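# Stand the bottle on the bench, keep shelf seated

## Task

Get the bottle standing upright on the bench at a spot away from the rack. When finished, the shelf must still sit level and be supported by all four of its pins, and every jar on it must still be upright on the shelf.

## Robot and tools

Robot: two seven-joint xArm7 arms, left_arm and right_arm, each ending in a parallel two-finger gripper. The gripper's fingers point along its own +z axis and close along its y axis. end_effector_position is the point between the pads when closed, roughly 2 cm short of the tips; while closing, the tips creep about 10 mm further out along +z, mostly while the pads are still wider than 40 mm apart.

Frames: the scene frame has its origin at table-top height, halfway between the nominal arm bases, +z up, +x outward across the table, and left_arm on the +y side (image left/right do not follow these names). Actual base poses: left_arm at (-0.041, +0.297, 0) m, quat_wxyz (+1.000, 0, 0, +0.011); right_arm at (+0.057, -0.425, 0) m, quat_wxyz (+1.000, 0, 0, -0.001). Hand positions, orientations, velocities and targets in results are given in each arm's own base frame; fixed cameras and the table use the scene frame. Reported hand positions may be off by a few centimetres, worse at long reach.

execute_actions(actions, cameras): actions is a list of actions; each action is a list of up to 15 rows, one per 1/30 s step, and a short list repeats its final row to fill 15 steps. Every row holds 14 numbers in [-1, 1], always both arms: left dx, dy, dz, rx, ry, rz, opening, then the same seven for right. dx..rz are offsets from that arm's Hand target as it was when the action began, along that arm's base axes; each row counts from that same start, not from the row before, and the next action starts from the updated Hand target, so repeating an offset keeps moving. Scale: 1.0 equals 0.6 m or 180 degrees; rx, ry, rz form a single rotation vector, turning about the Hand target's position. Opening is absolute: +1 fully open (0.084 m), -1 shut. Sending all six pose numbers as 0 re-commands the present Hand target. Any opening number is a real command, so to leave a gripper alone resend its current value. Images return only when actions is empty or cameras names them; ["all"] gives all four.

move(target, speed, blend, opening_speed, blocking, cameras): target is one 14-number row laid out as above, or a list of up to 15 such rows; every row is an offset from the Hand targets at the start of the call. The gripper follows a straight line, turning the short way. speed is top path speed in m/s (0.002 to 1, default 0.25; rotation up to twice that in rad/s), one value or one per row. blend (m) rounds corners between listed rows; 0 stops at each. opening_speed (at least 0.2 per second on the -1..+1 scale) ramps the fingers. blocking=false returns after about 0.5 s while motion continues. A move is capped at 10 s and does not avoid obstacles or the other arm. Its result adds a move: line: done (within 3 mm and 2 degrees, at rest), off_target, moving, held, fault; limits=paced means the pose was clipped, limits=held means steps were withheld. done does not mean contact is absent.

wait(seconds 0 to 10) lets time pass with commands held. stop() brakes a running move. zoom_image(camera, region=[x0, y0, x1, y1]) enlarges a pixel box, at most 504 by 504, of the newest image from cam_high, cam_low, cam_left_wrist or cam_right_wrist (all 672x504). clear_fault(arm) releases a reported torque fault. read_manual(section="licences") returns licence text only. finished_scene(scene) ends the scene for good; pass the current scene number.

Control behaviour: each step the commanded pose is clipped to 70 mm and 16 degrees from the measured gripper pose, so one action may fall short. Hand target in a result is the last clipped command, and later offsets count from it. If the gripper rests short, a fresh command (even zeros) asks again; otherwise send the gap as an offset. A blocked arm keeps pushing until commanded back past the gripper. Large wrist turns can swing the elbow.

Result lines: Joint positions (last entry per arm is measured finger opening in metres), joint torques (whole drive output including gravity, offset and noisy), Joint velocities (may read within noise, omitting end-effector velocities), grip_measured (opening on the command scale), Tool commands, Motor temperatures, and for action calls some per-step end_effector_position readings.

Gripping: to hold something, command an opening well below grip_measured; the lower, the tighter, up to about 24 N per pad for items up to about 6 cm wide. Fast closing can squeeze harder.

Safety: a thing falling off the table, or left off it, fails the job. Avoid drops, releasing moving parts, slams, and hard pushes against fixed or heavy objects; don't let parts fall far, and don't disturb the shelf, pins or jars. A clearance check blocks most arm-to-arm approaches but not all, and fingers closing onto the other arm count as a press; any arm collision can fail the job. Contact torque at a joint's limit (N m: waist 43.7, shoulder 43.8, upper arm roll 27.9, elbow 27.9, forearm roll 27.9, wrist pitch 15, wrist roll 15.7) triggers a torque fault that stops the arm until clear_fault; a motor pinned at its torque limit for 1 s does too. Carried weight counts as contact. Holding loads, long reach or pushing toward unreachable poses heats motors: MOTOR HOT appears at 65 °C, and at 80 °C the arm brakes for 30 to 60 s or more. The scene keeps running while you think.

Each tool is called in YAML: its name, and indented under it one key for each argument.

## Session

execute_actions:
  actions: []

zoom_image:
  camera: "cam_high"
  region: [200, 190, 420, 360]

zoom_image:
  camera: "cam_low"
  region: [310, 180, 430, 290]

Scene clock: 0.00 s.
left_arm: end_effector_position=(+0.6322, -0.1420, +0.3208) grip_measured=+1.00 end_effector_quat_wxyz=(-0.026, +0.619, -0.515, +0.592) | right_arm: end_effector_position=(+0.6799, +0.2752, +0.3196) grip_measured=+1.00 end_effector_quat_wxyz=(+0.018, +0.493, -0.558, +0.667)
Joint positions: left_arm=[-1.08 0.196 1.02 1.108 -1.992 0.669 2.832 0.084] | right_arm=[0.664 0.999 0.168 2.299 -1.585 1.635 2.663 0.084]
Joint velocities: within noise
Joint torques (N m): no reading
Motor temperatures (°C): left_arm=[35 39 36 39 31 38 35] | right_arm=[36 35 33 39 37 36 35]
Hand target: left_arm +0.6322, -0.1420, +0.3208; -0.026, +0.619, -0.515, +0.592 | right_arm +0.6799, +0.2752, +0.3196; +0.018, +0.493, -0.558, +0.667
Tool commands: left_gripper/opening=+1.0 right_gripper/opening=+1.0

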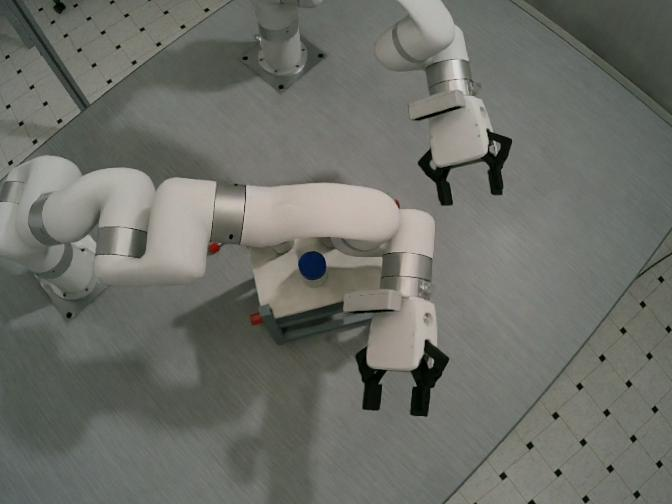

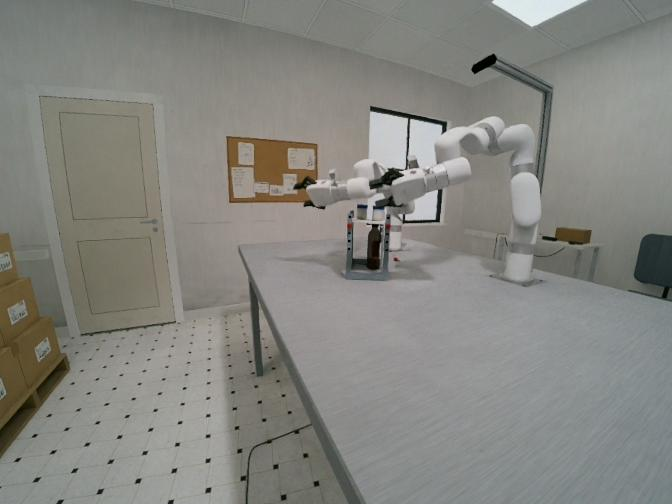

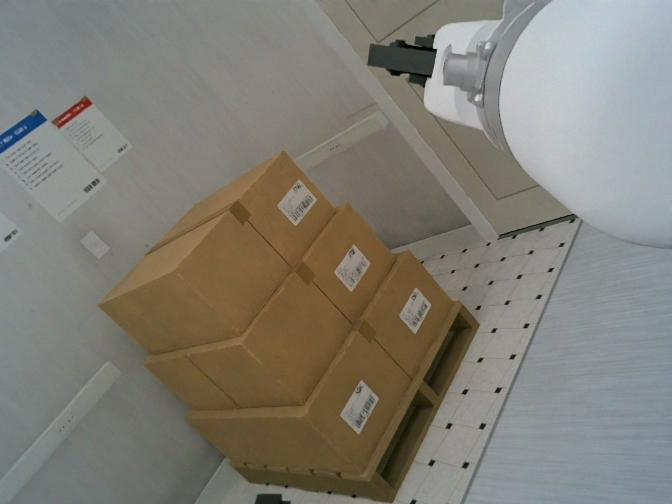

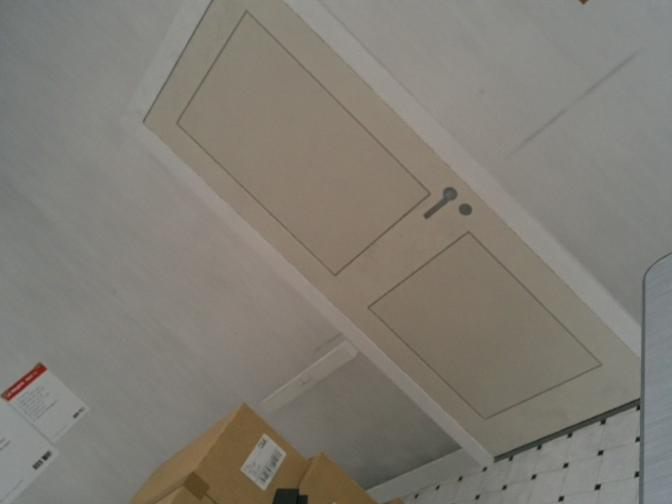

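Scaled by 2.291 from the camera's 672x504 image, which has a finer 960x720 frame.

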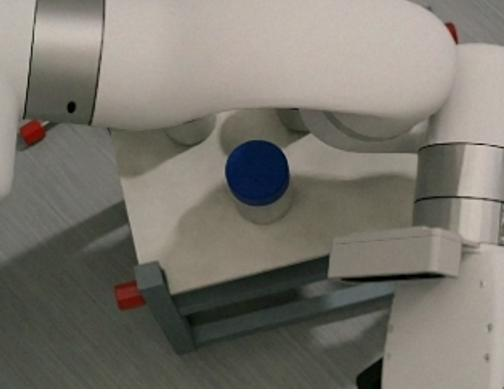

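Scaled by 4.200 from the camera's 672x504 image, which has a finer 960x720 frame.

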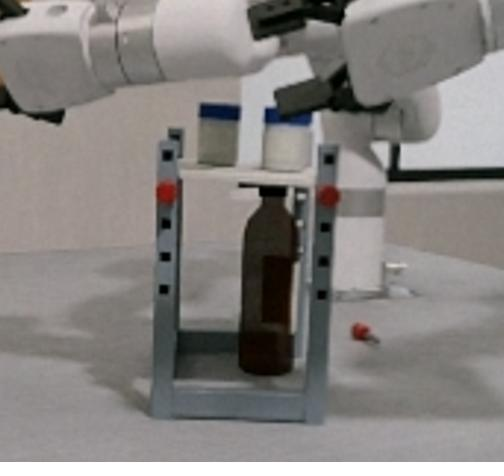

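move:
  target:
    - [-0.05,0.05,0.15,0,0,0,1,0,0,0.2,0,0,0,1]
    - [-0.387,0.07,0.299,-0.06,0.06,0.13,1,-0.383,-0.542,0.217,0,0,0,1]
  speed: 0.5
  blend: [0.05,0]
  cameras: ["cam_high"]

Scene clock: 9.87 s.
left_arm: end_effector_position=(+0.4000, -0.1000, +0.5002) grip_measured=+1.00 end_effector_quat_wxyz=(-0.039, +0.763, -0.322, +0.559) | right_arm: end_effector_position=(+0.4501, -0.0500, +0.4498) grip_measured=+1.00 end_effector_quat_wxyz=(+0.018, +0.493, -0.558, +0.667)
Joint positions: left_arm=[-1.252 -0.764 0.375 0.996 -2.049 -0.797 2.703 0.084] | right_arm=[0.369 -0.498 0.006 0.717 -1.575 1.229 2.731 0.084]
Joint torques (N m): left_arm=[-3.03 4.08 -4.29 15.58 -0.88 -0.54 0.69] | right_arm=[-4.45 -20.07 -0.88 14.14 -2.38 -0.74 -1.63]
Hand target: left_arm +0.4000, -0.1000, +0.5002; -0.039, +0.763, -0.322, +0.559 | right_arm +0.4501, -0.0500, +0.4498; +0.018, +0.493, -0.558, +0.667
Off the commanded pose: left_arm 0.000 m, 0 deg | right_arm 0.000 m, 0 deg.
move: done; limits=paced
Images, in order (width x height): cam_high 672x504.

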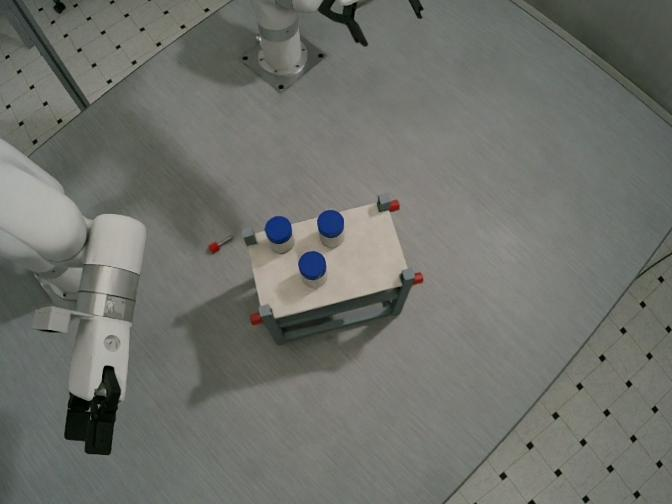

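move:
  target: [-0.333,-0.583,-0.233,-0.1139,0.2015,0.2765,1,0,0,0,0,0,0,1]
  speed: 0.5
  cameras: ["cam_left_wrist"]

zoom_image:
  camera: "cam_left_wrist"
  region: [370, 0, 672, 300]

Scene clock: 24.73 s.
left_arm: end_effector_position=(+0.1999, -0.4495, +0.3604) grip_measured=+1.00 end_effector_quat_wxyz=(-0.026, +0.951, +0.122, +0.285) | right_arm: end_effector_position=(+0.4501, -0.0500, +0.4498) grip_measured=+1.00 end_effector_quat_wxyz=(+0.018, +0.493, -0.558, +0.667)
Joint positions: left_arm=[-1.425 0.686 0.001 2.353 -2.56 -1.691 1.528 0.084] | right_arm=[0.369 -0.498 0.006 0.717 -1.575 1.229 2.731 0.084]
Joint torques (N m): left_arm=[-3.24 -20.63 3.44 14.55 -0.92 -2.23 0.71] | right_arm=[-4.59 -20.14 -0.83 14.2 -2.16 -0.61 -1.55]
Motor temperatures (°C): left_arm=[35 39 36 44 31 38 35] | right_arm=[36 37 33 43 37 36 35]
Hand target: left_arm +0.2002, -0.4498, +0.3604; -0.037, +0.951, +0.125, +0.281 | right_arm +0.4501, -0.0500, +0.4498; +0.018, +0.493, -0.558, +0.667
Off the commanded pose: left_arm 0.000 m, 1 deg | right_arm 0.000 m, 0 deg.
joint sent to its limit (left arm) — joint 6 (wrist pitch), lower limit. The joint targets still meet the commanded pose.
move: done; limits=paced
Images, in order (width x height): cam_left_wrist 672x504.

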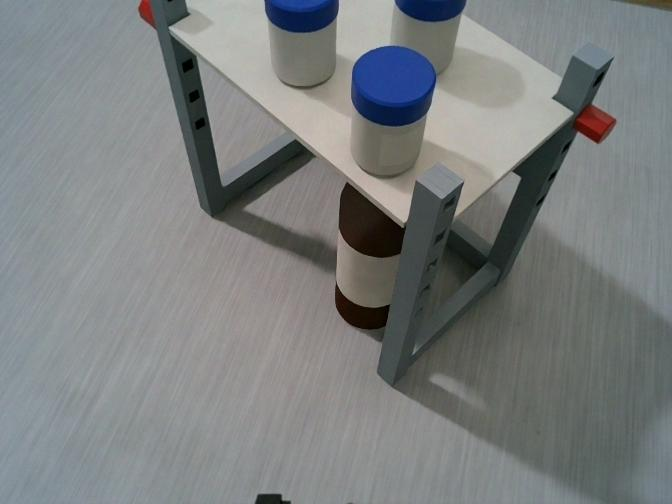

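Scaled by 1.669 from the camera's 672x504 image, which has a finer 960x720 frame.

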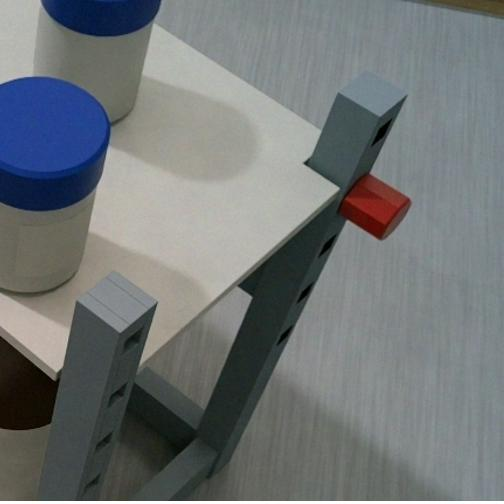

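move:
  target: [0.0683,-0.052,-0.3673,-0.0904,0.0969,0.3069,1,0,0,0,0,0,0,1]
  speed: 0.4
  cameras: ["cam_left_wrist"]

Scene clock: 53.97 s.
left_arm: end_effector_position=(+0.2408, -0.4802, +0.1399) grip_measured=+1.00 end_effector_quat_wxyz=(-0.040, +0.812, +0.578, +0.069) | right_arm: end_effector_position=(+0.4501, -0.0500, +0.4498) grip_measured=+1.00 end_effector_quat_wxyz=(+0.018, +0.493, -0.558, +0.667)
Joint positions: left_arm=[-1.152 1.2 -0.05 2.707 -2.978 -1.616 0.73 0.084] | right_arm=[0.369 -0.498 0.006 0.717 -1.575 1.229 2.731 0.084]
Joint torques (N m): left_arm=[3.29 -25.52 -4.55 14.84 1.78 -2.68 -1.34] | right_arm=[-4.3 -19.85 -0.8 14.26 -2.1 -0.72 -1.61]
Hand target: left_arm +0.2412, -0.4810, +0.1400; -0.051, +0.811, +0.578, +0.071 | right_arm +0.4501, -0.0500, +0.4498; +0.018, +0.493, -0.558, +0.667
Off the commanded pose: left_arm 0.001 m, 1 deg | right_arm 0.000 m, 0 deg.
elbow stopped short (left arm): the move would have taken joint 4 (elbow) straighter than the controller allows.
move: done
Images, in order (width x height): cam_left_wrist 672x504.

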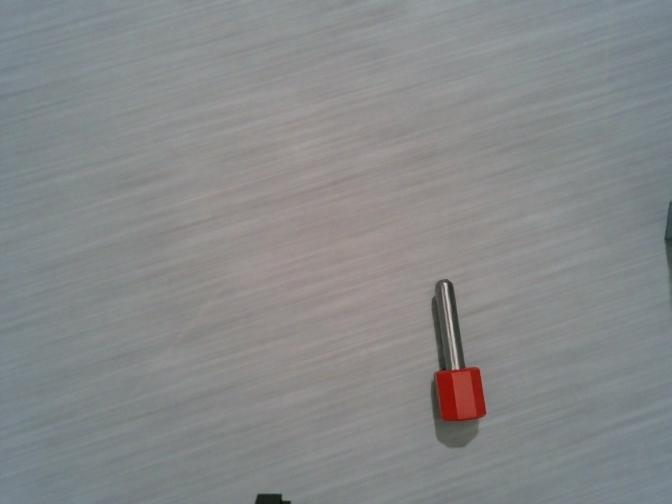

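move:
  target: [0.0407,0.0322,-0.1333,0,0,0.0239,0.3,0,0,0,0,0,0,1]
  speed: 0.3
  cameras: ["cam_left_wrist","cam_low"]

zoom_image:
  camera: "cam_low"
  region: [350, 180, 460, 290]

Scene clock: 67.17 s.
left_arm: end_effector_position=(+0.2656, -0.4617, +0.0600) grip_measured=+0.29 end_effector_quat_wxyz=(-0.054, +0.789, +0.608, +0.069) | right_arm: end_effector_position=(+0.4501, -0.0500, +0.4498) grip_measured=+1.00 end_effector_quat_wxyz=(+0.018, +0.493, -0.558, +0.667)
Joint positions: left_arm=[-1.097 1.175 -0.032 2.426 -2.995 -1.386 0.68 0.056] | right_arm=[0.369 -0.498 0.006 0.717 -1.575 1.229 2.731 0.084]
Joint torques (N m): left_arm=[3.01 -33.06 2.21 8.56 -1.81 -0.44 -1.16] | right_arm=[-4.68 -19.91 -0.78 14.24 -2.26 -0.68 -1.48]
Hand target: left_arm +0.2656, -0.4617, +0.0600; -0.054, +0.789, +0.608, +0.069 | right_arm +0.4501, -0.0500, +0.4498; +0.018, +0.493, -0.558, +0.667
Off the commanded pose: left_arm 0.000 m, 0 deg | right_arm 0.000 m, 0 deg.
move: done
Images, in order (width x height): cam_low 672x504, cam_left_wrist 672x504.

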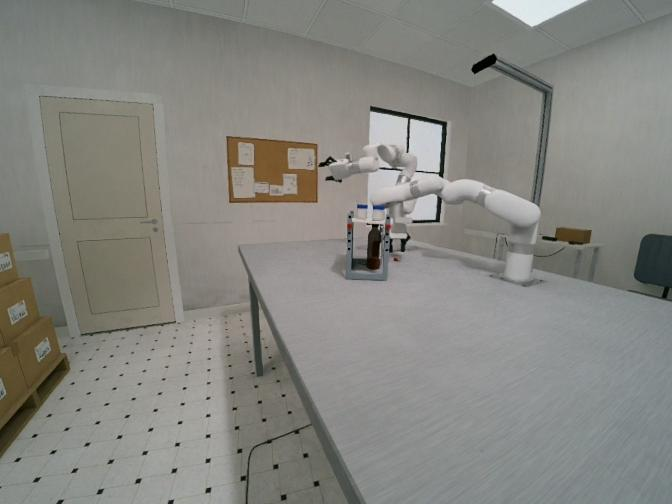

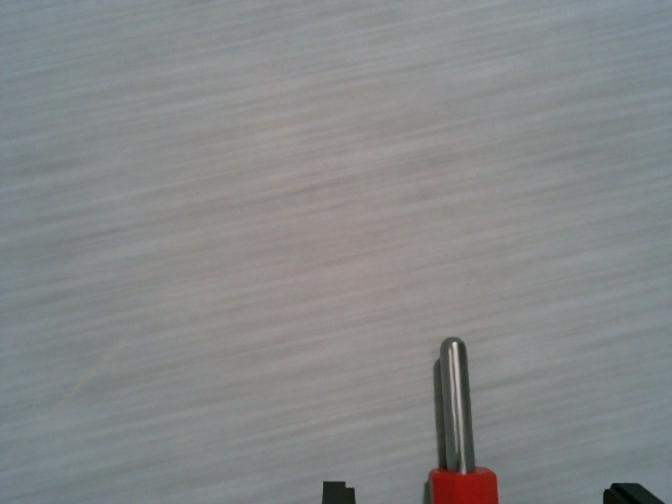

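Scaled by 4.582 from the camera's 672x504 image, which has a finer 960x720 frame.

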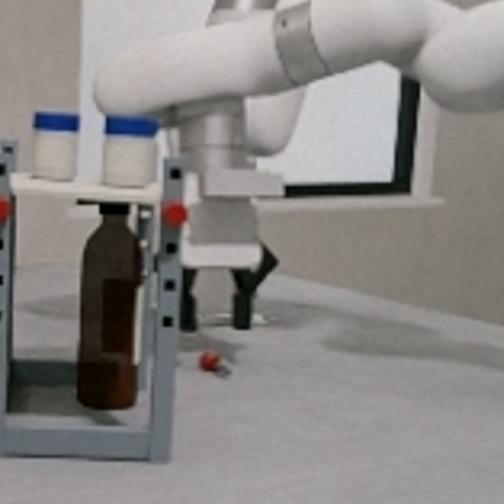

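wait:
  seconds: 0
  cameras: ["cam_high"]

Scene clock: 75.13 s.
left_arm: end_effector_position=(+0.2656, -0.4617, +0.0600) grip_measured=+0.29 end_effector_quat_wxyz=(-0.054, +0.789, +0.608, +0.069) | right_arm: end_effector_position=(+0.4501, -0.0500, +0.4498) grip_measured=+1.00 end_effector_quat_wxyz=(+0.018, +0.493, -0.558, +0.667)
Joint positions: left_arm=[-1.097 1.175 -0.032 2.426 -2.995 -1.386 0.68 0.056] | right_arm=[0.369 -0.498 0.006 0.717 -1.575 1.229 2.731 0.084]
Joint torques (N m): left_arm=[1.92 -33.24 2.39 8.64 -1.79 -0.74 -1.16] | right_arm=[-4.25 -20 -0.76 14.21 -2.13 -0.68 -1.54]
Hand target: left_arm +0.2656, -0.4617, +0.0600; -0.054, +0.789, +0.608, +0.069 | right_arm +0.4501, -0.0500, +0.4498; +0.018, +0.493, -0.558, +0.667
Tool commands: left_gripper/opening=+0.3 right_gripper/opening=+1.0
Off the commanded pose: left_arm 0.000 m, 0 deg | right_arm 0.000 m, 0 deg.
Images, in order (width x height): cam_high 672x504.

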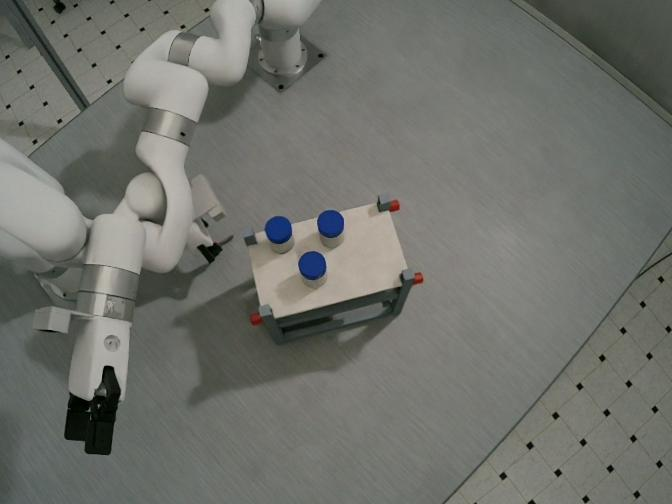

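move:
  target:
    - [0.0028,-0.0058,-0.0617,0,0,0.0106,0.3,0,0,0,0,0,0,1]
    - [0.0028,-0.0058,-0.0617,0,0,0.0106,-0.9,0,0,0,0,0,0,1]
    - [0.0028,-0.0058,0.02,0,0,0.0106,-0.9,0,0,0,0,0,0,1]
  speed: 0.12
  opening_speed: 1.5
  cameras: ["cam_left_wrist"]

Scene clock: 83.97 s.
left_arm: end_effector_position=(+0.2672, -0.4651, +0.0720) grip_measured=-0.60 end_effector_quat_wxyz=(-0.055, +0.779, +0.622, +0.068) | right_arm: end_effector_position=(+0.4501, -0.0500, +0.4498) grip_measured=+1.00 end_effector_quat_wxyz=(+0.018, +0.493, -0.558, +0.667)
Joint positions: left_arm=[-1.096 1.229 -0.031 2.559 -3.001 -1.468 0.662 0.018] | right_arm=[0.369 -0.498 0.006 0.717 -1.575 1.229 2.731 0.084]
Joint torques (N m): left_arm=[3.37 -25.74 -4.29 15.48 0.84 -2.88 0.58] | right_arm=[-4.2 -19.73 -0.64 14.22 -2.2 -0.72 -1.42]
Hand target: left_arm +0.2673, -0.4651, +0.0720; -0.055, +0.779, +0.621, +0.068 | right_arm +0.4501, -0.0500, +0.4498; +0.018, +0.493, -0.558, +0.667
Off the commanded pose: left_arm 0.000 m, 0 deg | right_arm 0.000 m, 0 deg.
move: done
Images, in order (width x height): cam_left_wrist 672x504.

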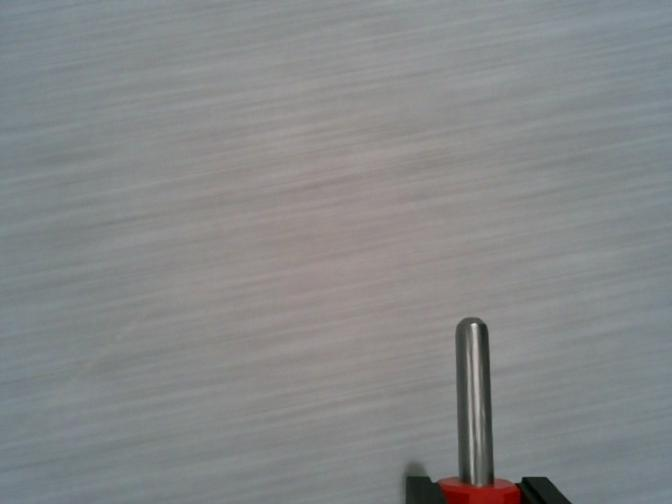

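move:
  target:
    - [-0.029,-0.025,0.38,0,0,0,-0.9,0,0,0,0,0,0,1]
    - [0.0545,-0.058,0.33,0.0100,-0.0046,-0.1107,-0.9,0,0,0,0,0,0,1]
    - [0.131,-0.0542,0.2527,0.0100,-0.0046,-0.1107,-0.9,0,0,0,0,0,0,1]
  speed: 0.4
  blend: [0.03,0.02,0]
  cameras: ["cam_left_wrist","cam_low","cam_high"]

zoom_image:
  camera: "cam_left_wrist"
  region: [380, 120, 580, 340]

zoom_image:
  camera: "cam_low"
  region: [365, 195, 415, 245]

Scene clock: 97.57 s.
left_arm: end_effector_position=(+0.2634, -0.4680, +0.1201) grip_measured=-0.60 end_effector_quat_wxyz=(-0.047, +0.779, +0.622, +0.067) end_effector_velocity=(+0.000, +0.001, -0.001) end_effector_angular_velocity=(+0.004, +0.001, +0.001) | right_arm: end_effector_position=(+0.4501, -0.0500, +0.4498) grip_measured=+1.00 end_effector_quat_wxyz=(+0.018, +0.493, -0.558, +0.667)
Joint positions: left_arm=[-1.103 1.204 -0.035 2.655 -2.999 -1.572 0.669 0.018] | right_arm=[0.369 -0.498 0.006 0.717 -1.575 1.229 2.731 0.084]
Joint velocities: left_arm=[0.001 0 0.001 -0.005 0 0.001 0 0] | right_arm=[within noise]
Joint torques (N m): left_arm=[3.47 -31.66 2.4 8.61 -1.87 -0.46 -1.17] | right_arm=[-4.49 -19.64 -0.52 14.27 -2.16 -0.68 -1.47]
Hand target: left_arm +0.2634, -0.4681, +0.1203; -0.046, +0.779, +0.622, +0.067 (not the last commanded pose) | right_arm +0.4501, -0.0500, +0.4498; +0.018, +0.493, -0.558, +0.667
Off the commanded pose: left_arm 0.136 m, 20 deg | right_arm 0.000 m, 0 deg.
elbow stopped short (left arm): the move would have taken joint 4 (elbow) straighter than the controller allows.
move: held (left_arm; a check stopped the path); path passed 0 of 3 targets; limits=held
pose unreachable (left arm): on one or more control steps of this call, first in action 0 (counted from 0), this arm could not follow its commanded pose, so it was not sent that pose on those steps. It may still have moved: this result reports where it is.
cause: moving toward the commanded pose would bring a part of the arm too close to another arm (a part of this arm just beyond joint 5 (forearm roll) and a part of the right arm just beyond its joint 6 (wrist pitch), along the way the arms are being sent, or toward where that arm still pushes).
Images, in order (width x height): cam_high 672x504, cam_low 672x504, cam_left_wrist 672x504.

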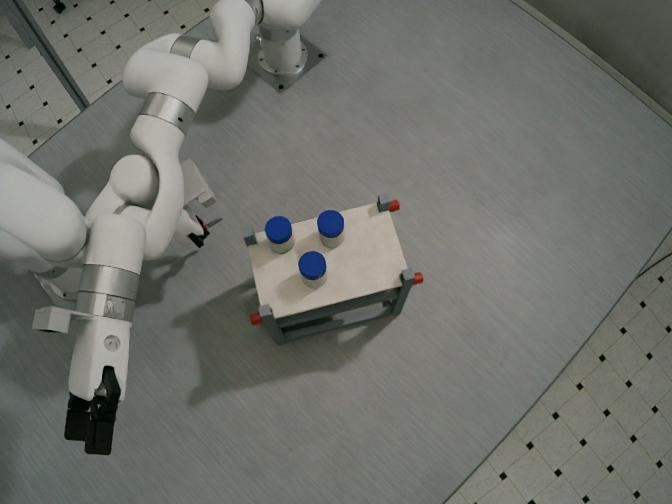

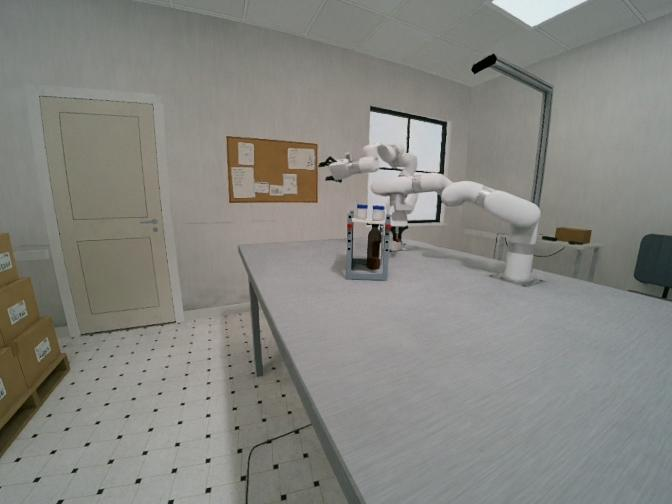

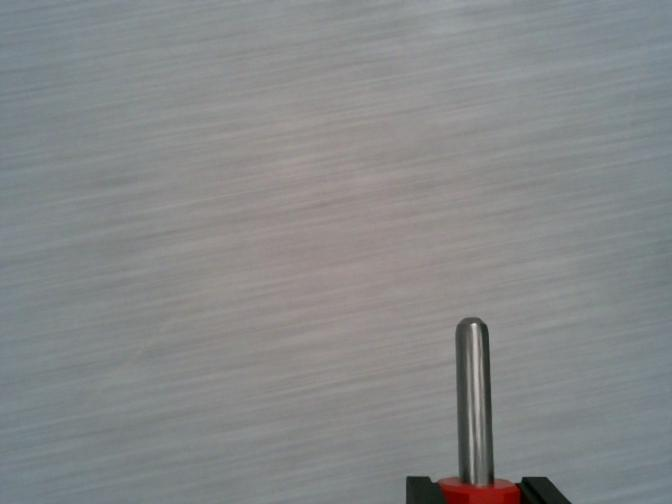

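Scaled by 2.291 from the camera's 672x504 image, which has a finer 960x720 frame.

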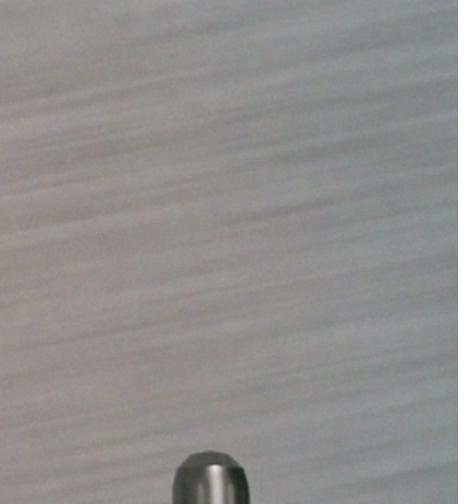

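Scaled by 10.080 from the camera's 672x504 image, which has a finer 960x720 frame.

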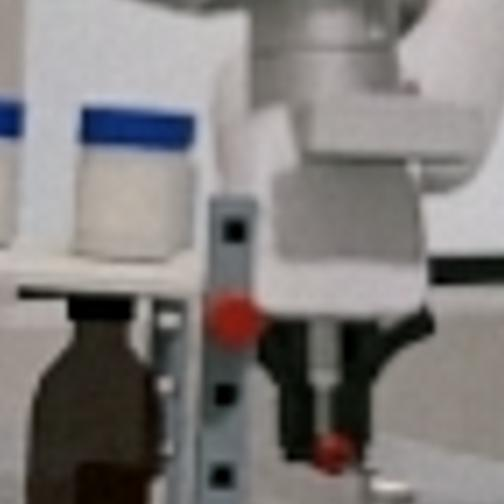

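move:
  target:
    - [0.0,0.08,0.05,0,0,0.04,-0.9,0,-0.2,0,0,0,0,1]
    - [0.011,0.33,0.133,0,0,0.178,-0.9,0,-0.333,0,0,0,0,1]
    - [0.261,0.78,0.216,0,0,0.35,-0.9,0,-0.333,0,0,0,0,1]
  speed: 0.4
  blend: [0.02,0.04,0]

Scene clock: 135.37 s.
left_arm: end_effector_position=(+0.4200, +0.0000, +0.2499) grip_measured=-0.60 end_effector_quat_wxyz=(-0.074, +0.340, +0.937, +0.033) | right_arm: end_effector_position=(+0.4501, -0.2498, +0.4498) grip_measured=+1.00 end_effector_quat_wxyz=(+0.018, +0.493, -0.558, +0.667)
Joint positions: left_arm=[-0.323 0.475 0.393 1.746 -3.202 -1.417 0.749 0.018] | right_arm=[0.188 -0.55 -0.453 0.734 -2.001 0.758 2.747 0.084]
Joint torques (N m): left_arm=[3.41 -17.43 1.53 15.06 -1.82 -2.76 0.61] | right_arm=[-0.17 -0.01 2.42 20.34 -1.52 -0.64 1.6]
Motor temperatures (°C): left_arm=[35 44 36 42 31 38 35] | right_arm=[36 36 33 45 37 36 35]
Hand target: left_arm +0.4200, -0.0001, +0.2499; -0.074, +0.340, +0.937, +0.032 | right_arm +0.4501, -0.2498, +0.4498; +0.018, +0.493, -0.558, +0.667
Off the commanded pose: left_arm 0.000 m, 0 deg | right_arm 0.000 m, 0 deg.
move: done; limits=paced

move:
  target:
    - [0.333,0,0.25,0,-0.47,0,-0.9,0,0,0,0,0,0,1]
    - [0.167,0,0.583,0,-0.9,0,-0.9,0,0,0,0,0,0,1]
  speed: 0.8
  blend: [0.05,0]

Scene clock: 143.63 s.
left_arm: end_effector_position=(+0.5202, -0.0001, +0.5997) grip_measured=-0.60 end_effector_quat_wxyz=(+0.914, +0.021, +0.220, +0.340) | right_arm: end_effector_position=(+0.4501, -0.2498, +0.4498) grip_measured=+1.00 end_effector_quat_wxyz=(+0.018, +0.493, -0.558, +0.667)
Joint positions: left_arm=[-0.358 -0.066 0.28 0.817 -3.274 1.837 0.733 0.018] | right_arm=[0.188 -0.55 -0.453 0.734 -2.001 0.758 2.747 0.084]
Joint torques (N m): left_arm=[-2.6 -11.26 2.17 18.39 -1.93 3.25 -1.29] | right_arm=[2.25 0.04 4.17 20.4 -1.24 -0.61 1.56]
Hand target: left_arm +0.5202, -0.0001, +0.5997; +0.914, +0.021, +0.220, +0.341 | right_arm +0.4501, -0.2498, +0.4498; +0.018, +0.493, -0.558, +0.667
Off the commanded pose: left_arm 0.000 m, 0 deg | right_arm 0.000 m, 0 deg.
move: done; limits=paced

move:
  target:
    - [-0.117,-0.333,-0.2,0.5,0,0,-0.9,0,0,0,0,0,0,1]
    - [-0.133,-0.05,-0.5,0.94,0,0,-0.9,0,0,0,0,0,0,1]
  speed: 0.8
  blend: [0.05,0]
  cameras: ["cam_left_wrist","cam_high"]

Scene clock: 150.23 s.
left_arm: end_effector_position=(+0.4404, -0.0300, +0.2997) grip_measured=-0.60 end_effector_quat_wxyz=(+0.065, +0.912, -0.318, +0.251) | right_arm: end_effector_position=(+0.4501, -0.2498, +0.4498) grip_measured=+1.00 end_effector_quat_wxyz=(+0.018, +0.493, -0.558, +0.667)
Joint positions: left_arm=[0.144 -0.439 -0.081 0.739 -0.487 0.805 1.011 0.018] | right_arm=[0.188 -0.55 -0.453 0.734 -2.001 0.758 2.747 0.084]
Joint torques (N m): left_arm=[3.07 -5.37 -1.97 19.27 1.39 -0.69 -1.33] | right_arm=[2.34 -0.06 4.18 20.34 -0.94 -0.67 1.6]
Hand target: left_arm +0.4404, -0.0301, +0.2997; +0.065, +0.912, -0.318, +0.251 | right_arm +0.4501, -0.2498, +0.4498; +0.018, +0.493, -0.558, +0.667
Off the commanded pose: left_arm 0.000 m, 0 deg | right_arm 0.000 m, 0 deg.
move: done; limits=paced
Images, in order (width x height): cam_high 672x504, cam_left_wrist 672x504.

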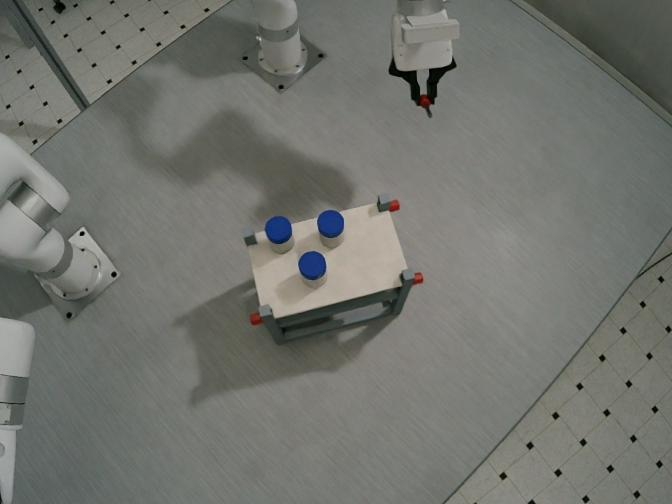

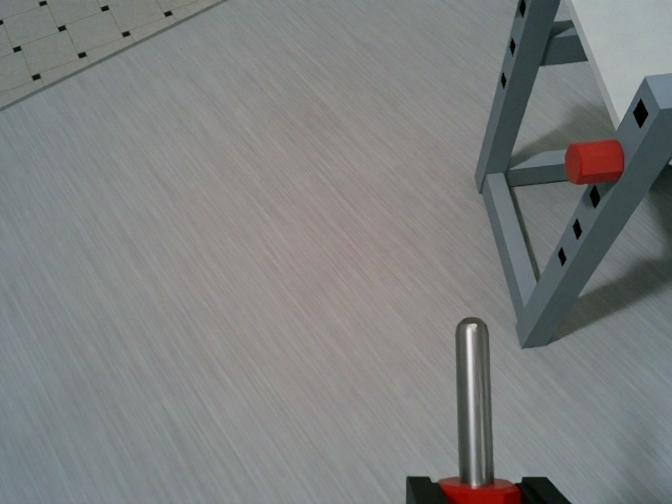

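move:
  target:
    - [-0.317,-0.367,0.10,-0.0167,0.0541,0.2625,-0.9,0,0,0,0,0,0,1]
    - [-0.2507,-0.833,0.02,-0.0333,0.1082,0.5251,-0.9,0,0,0,0,0,0,1]
    - [-0.1575,-0.7792,-0.1268,-0.0333,0.1082,0.5251,-0.9,0,0,0,0,0,0,1]
  speed: [0.5,0.5,0.25]
  blend: [0.05,0.03,0]
  cameras: ["cam_left_wrist","cam_low","cam_high"]

zoom_image:
  camera: "cam_left_wrist"
  region: [380, 120, 580, 340]

zoom_image:
  camera: "cam_low"
  region: [365, 195, 415, 245]

Scene clock: 163.57 s.
left_arm: end_effector_position=(+0.3459, -0.4976, +0.2236) grip_measured=-0.60 end_effector_quat_wxyz=(-0.050, +0.873, +0.476, +0.092) | right_arm: end_effector_position=(+0.4501, -0.2498, +0.4498) grip_measured=+1.00 end_effector_quat_wxyz=(+0.018, +0.493, -0.558, +0.667)
Joint positions: left_arm=[1.432 -0.881 -1.958 1.911 -0.588 1.525 -1.655 0.018] | right_arm=[0.188 -0.55 -0.453 0.734 -2.001 0.758 2.747 0.084]
Joint torques (N m): left_arm=[2.94 19.18 14.31 14.13 -1.45 -0.38 -1.22] | right_arm=[2.45 0.07 4.11 20.21 -0.59 -0.64 1.57]
Hand target: left_arm +0.3459, -0.4976, +0.2236; -0.050, +0.873, +0.476, +0.092 | right_arm +0.4501, -0.2498, +0.4498; +0.018, +0.493, -0.558, +0.667
Off the commanded pose: left_arm 0.000 m, 0 deg | right_arm 0.000 m, 0 deg.
move: done; limits=paced
Images, in order (width x height): cam_high 672x504, cam_low 672x504, cam_left_wrist 672x504.

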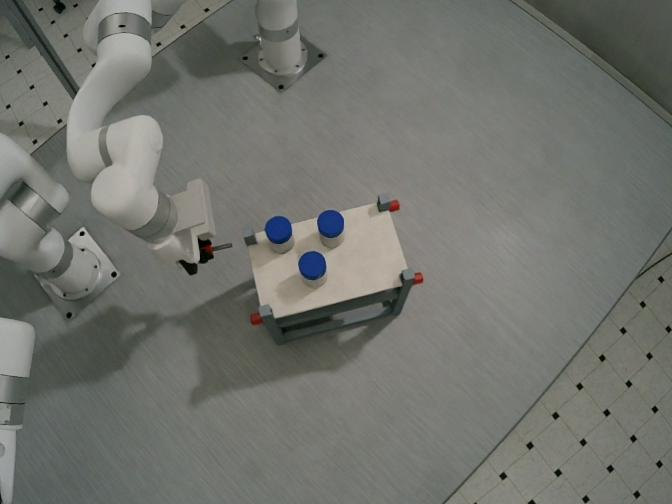

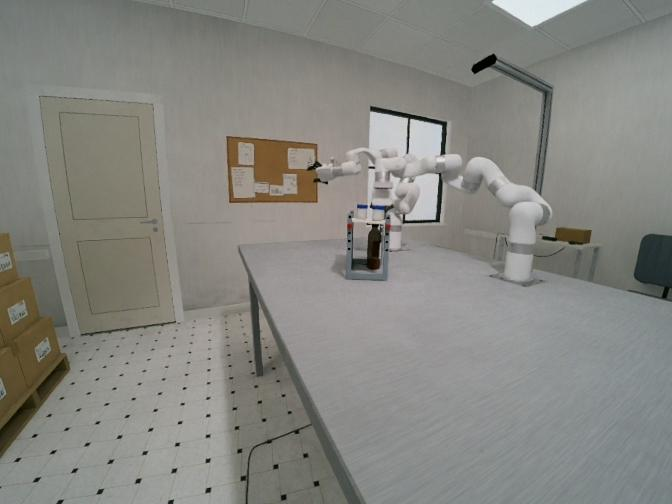

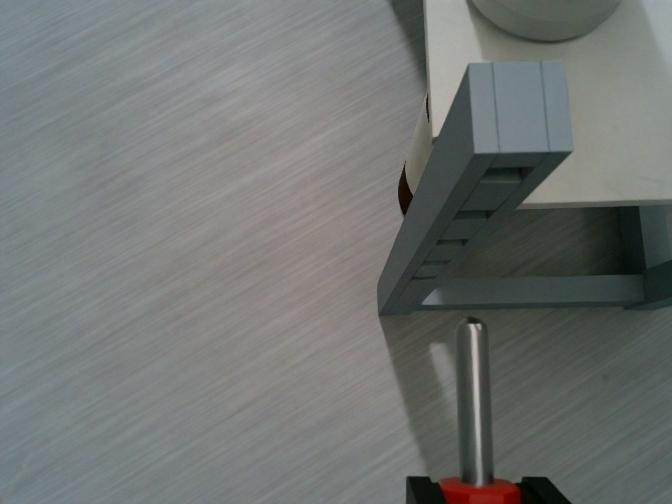

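Scaled by 2.291 from the camera's 672x504 image, which has a finer 960x720 frame.

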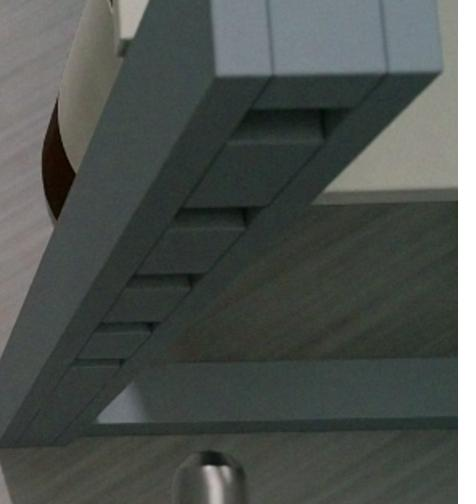

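Scaled by 10.080 from the camera's 672x504 image, which has a finer 960x720 frame.

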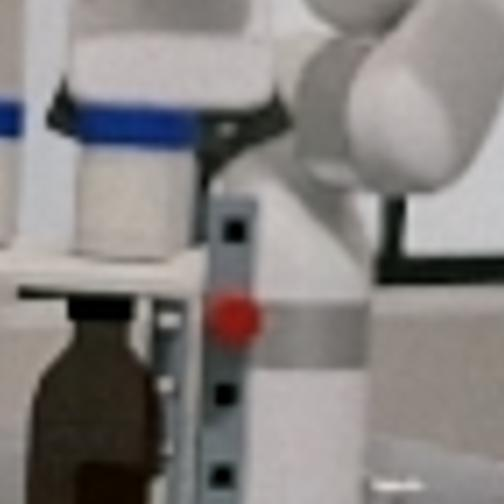

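move:
  target: [0.016,0.0175,0,0,0,0.0056,-0.9,0,0,0,0,0,0,1]
  cameras: ["cam_left_wrist"]

zoom_image:
  camera: "cam_left_wrist"
  region: [400, 200, 560, 360]

Scene clock: 177.67 s.
left_arm: end_effector_position=(+0.3555, -0.4872, +0.2236) grip_measured=-0.60 end_effector_quat_wxyz=(-0.051, +0.869, +0.483, +0.091) | right_arm: end_effector_position=(+0.4501, -0.2498, +0.4498) grip_measured=+1.00 end_effector_quat_wxyz=(+0.018, +0.493, -0.558, +0.667)
Joint positions: left_arm=[1.438 -0.874 -1.95 1.889 -0.586 1.517 -1.646 0.018] | right_arm=[0.188 -0.55 -0.453 0.734 -2.001 0.758 2.747 0.084]
Joint torques (N m): left_arm=[3.55 26.45 20.87 7.44 2.1 -2.35 0.61] | right_arm=[2.54 0.19 4.17 20.21 -0.45 -0.57 1.56]
Hand target: left_arm +0.3555, -0.4871, +0.2236; -0.051, +0.869, +0.484, +0.091 | right_arm +0.4501, -0.2498, +0.4498; +0.018, +0.493, -0.558, +0.667
Off the commanded pose: left_arm 0.000 m, 0 deg | right_arm 0.000 m, 0 deg.
move: done
Images, in order (width x height): cam_left_wrist 672x504.

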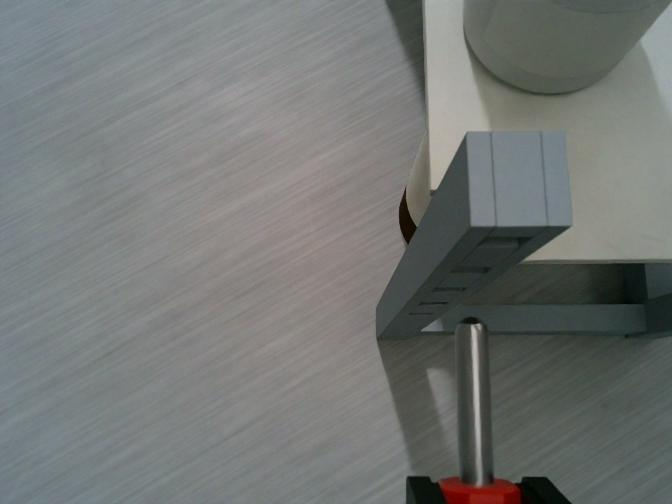

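Scaled by 3.150 from the camera's 672x504 image, which has a finer 960x720 frame.

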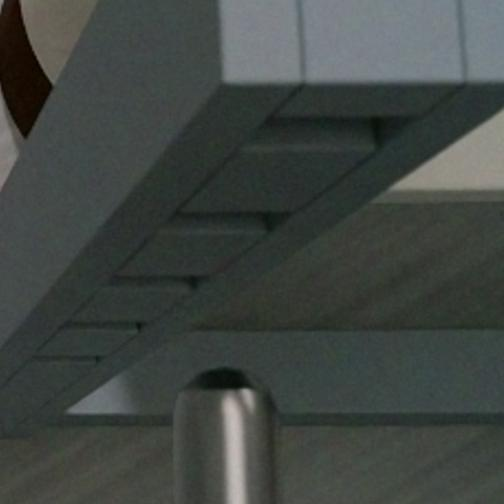

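move:
  target:
    - [0,0,0,0,0,0,-0.9,0.083,0.166,-0.083,0.1228,0.1247,-0.395,1]
    - [0,0,0,0,0,0,-0.9,0.11,0.643,-0.416,0.2455,0.2494,-0.79,1]
  speed: 0.6
  blend: [0.05,0]
  cameras: ["cam_right_wrist"]

Scene clock: 196.60 s.
left_arm: end_effector_position=(+0.3555, -0.4871, +0.2236) grip_measured=-0.60 end_effector_quat_wxyz=(-0.051, +0.869, +0.484, +0.091) | right_arm: end_effector_position=(+0.5149, +0.1361, +0.2002) grip_measured=+1.00 end_effector_quat_wxyz=(-0.570, +0.268, +0.741, +0.234)
Joint positions: left_arm=[1.438 -0.874 -1.95 1.889 -0.586 1.517 -1.646 0.018] | right_arm=[-0.181 1.342 0.369 2.707 0.68 2.319 4.169 0.084]
Joint torques (N m): left_arm=[2.34 26.63 20.41 7.18 2.14 -2.26 0.56] | right_arm=[-4.31 -36.77 4.1 16.71 0.14 -0.56 1.66]
Hand target: left_arm +0.3555, -0.4871, +0.2236; -0.051, +0.869, +0.484, +0.091 | right_arm +0.5161, +0.1360, +0.2002; -0.620, +0.202, +0.739, +0.169
Off the commanded pose: left_arm 0.000 m, 0 deg | right_arm 0.001 m, 12 deg.
elbow stopped short (right arm): the move would have taken joint 4 (elbow) straighter than the controller allows.
move: off_target (right_arm); limits=paced
Images, in order (width x height): cam_right_wrist 672x504.

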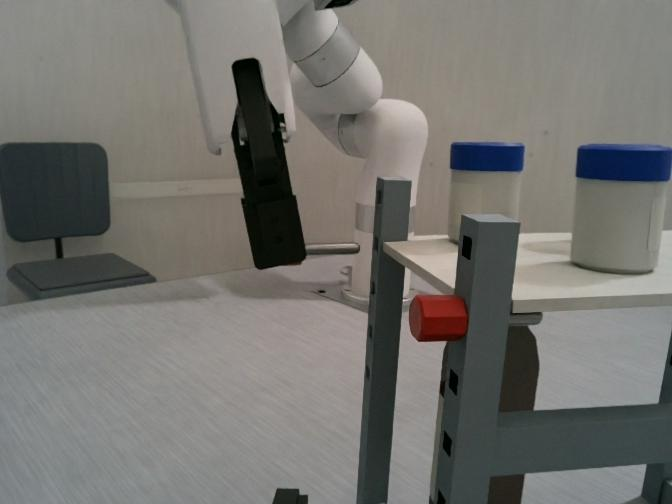

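zoom_image:
  camera: "cam_right_wrist"
  region: [290, 170, 430, 310]

Scaled by 3.600 from the camera's 672x504 image, which has a finer 960x720 frame.

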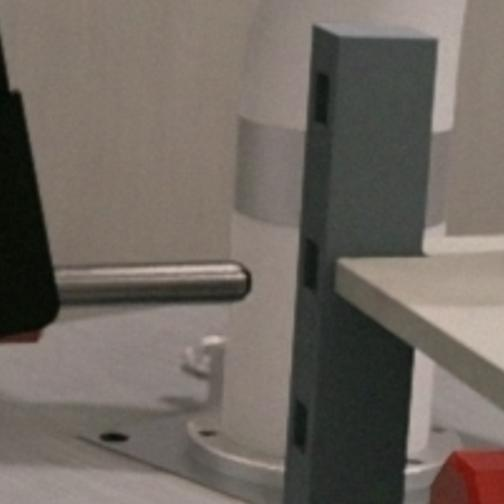

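move:
  target:
    - [0,0,0.0049,0,0,0,-0.9,0,0,0,0,0,0,1]
    - [0.0123,0.0198,0.0049,0,0,0,-0.9,0,0,0,0,0,0,1]
  speed: 0.04
  cameras: ["cam_right_wrist","cam_left_wrist"]

zoom_image:
  camera: "cam_right_wrist"
  region: [290, 170, 430, 310]

zoom_image:
  camera: "cam_left_wrist"
  region: [400, 240, 560, 400]

Scene clock: 208.40 s.
left_arm: end_effector_position=(+0.3629, -0.4752, +0.2265) grip_measured=-0.60 end_effector_quat_wxyz=(-0.051, +0.869, +0.484, +0.091) | right_arm: end_effector_position=(+0.5149, +0.1361, +0.2002) grip_measured=+1.00 end_effector_quat_wxyz=(-0.570, +0.268, +0.741, +0.234)
Joint positions: left_arm=[1.432 -0.857 -1.936 1.855 -0.577 1.504 -1.621 0.018] | right_arm=[-0.181 1.342 0.37 2.707 0.68 2.319 4.169 0.084]
Joint torques (N m): left_arm=[-3.62 25.72 21.24 7.36 2.27 -2.4 0.46] | right_arm=[-4.54 -36.89 4.32 15.92 0.07 -0.69 1.71]
Hand target: left_arm +0.3629, -0.4752, +0.2265; -0.051, +0.869, +0.484, +0.091 | right_arm +0.5149, +0.1361, +0.2002; -0.570, +0.268, +0.741, +0.234 (not the last commanded pose)
Off the commanded pose: left_arm 0.000 m, 0 deg | right_arm 0.001 m, 12 deg.
move: off_target (right_arm)
Images, in order (width x height): cam_left_wrist 672x504, cam_right_wrist 672x504.

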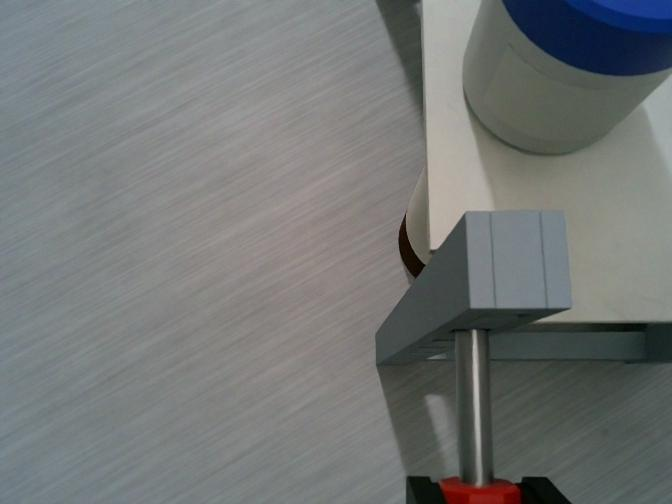

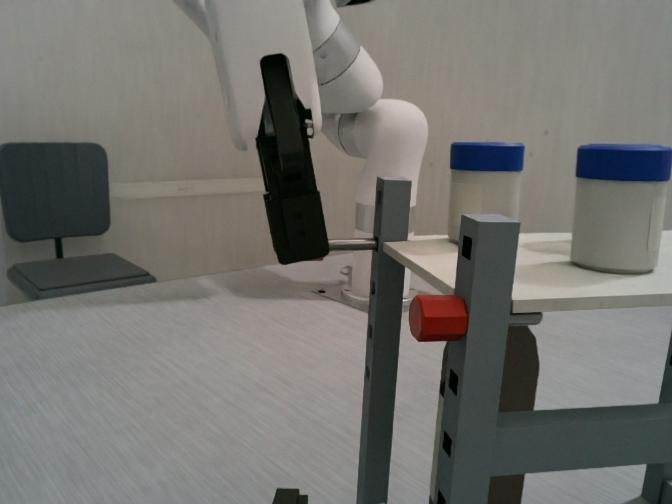

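Scaled by 3.600 from the camera's 672x504 image, which has a finer 960x720 frame.

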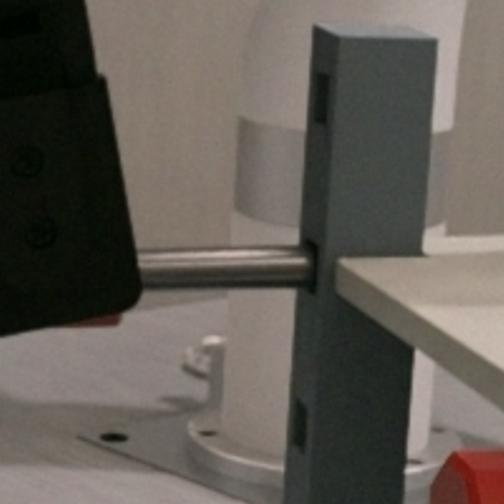

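Scaled by 3.150 from the camera's 672x504 image, which has a finer 960x720 frame.

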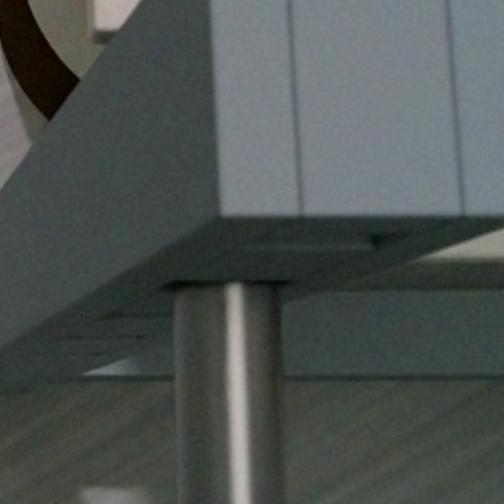

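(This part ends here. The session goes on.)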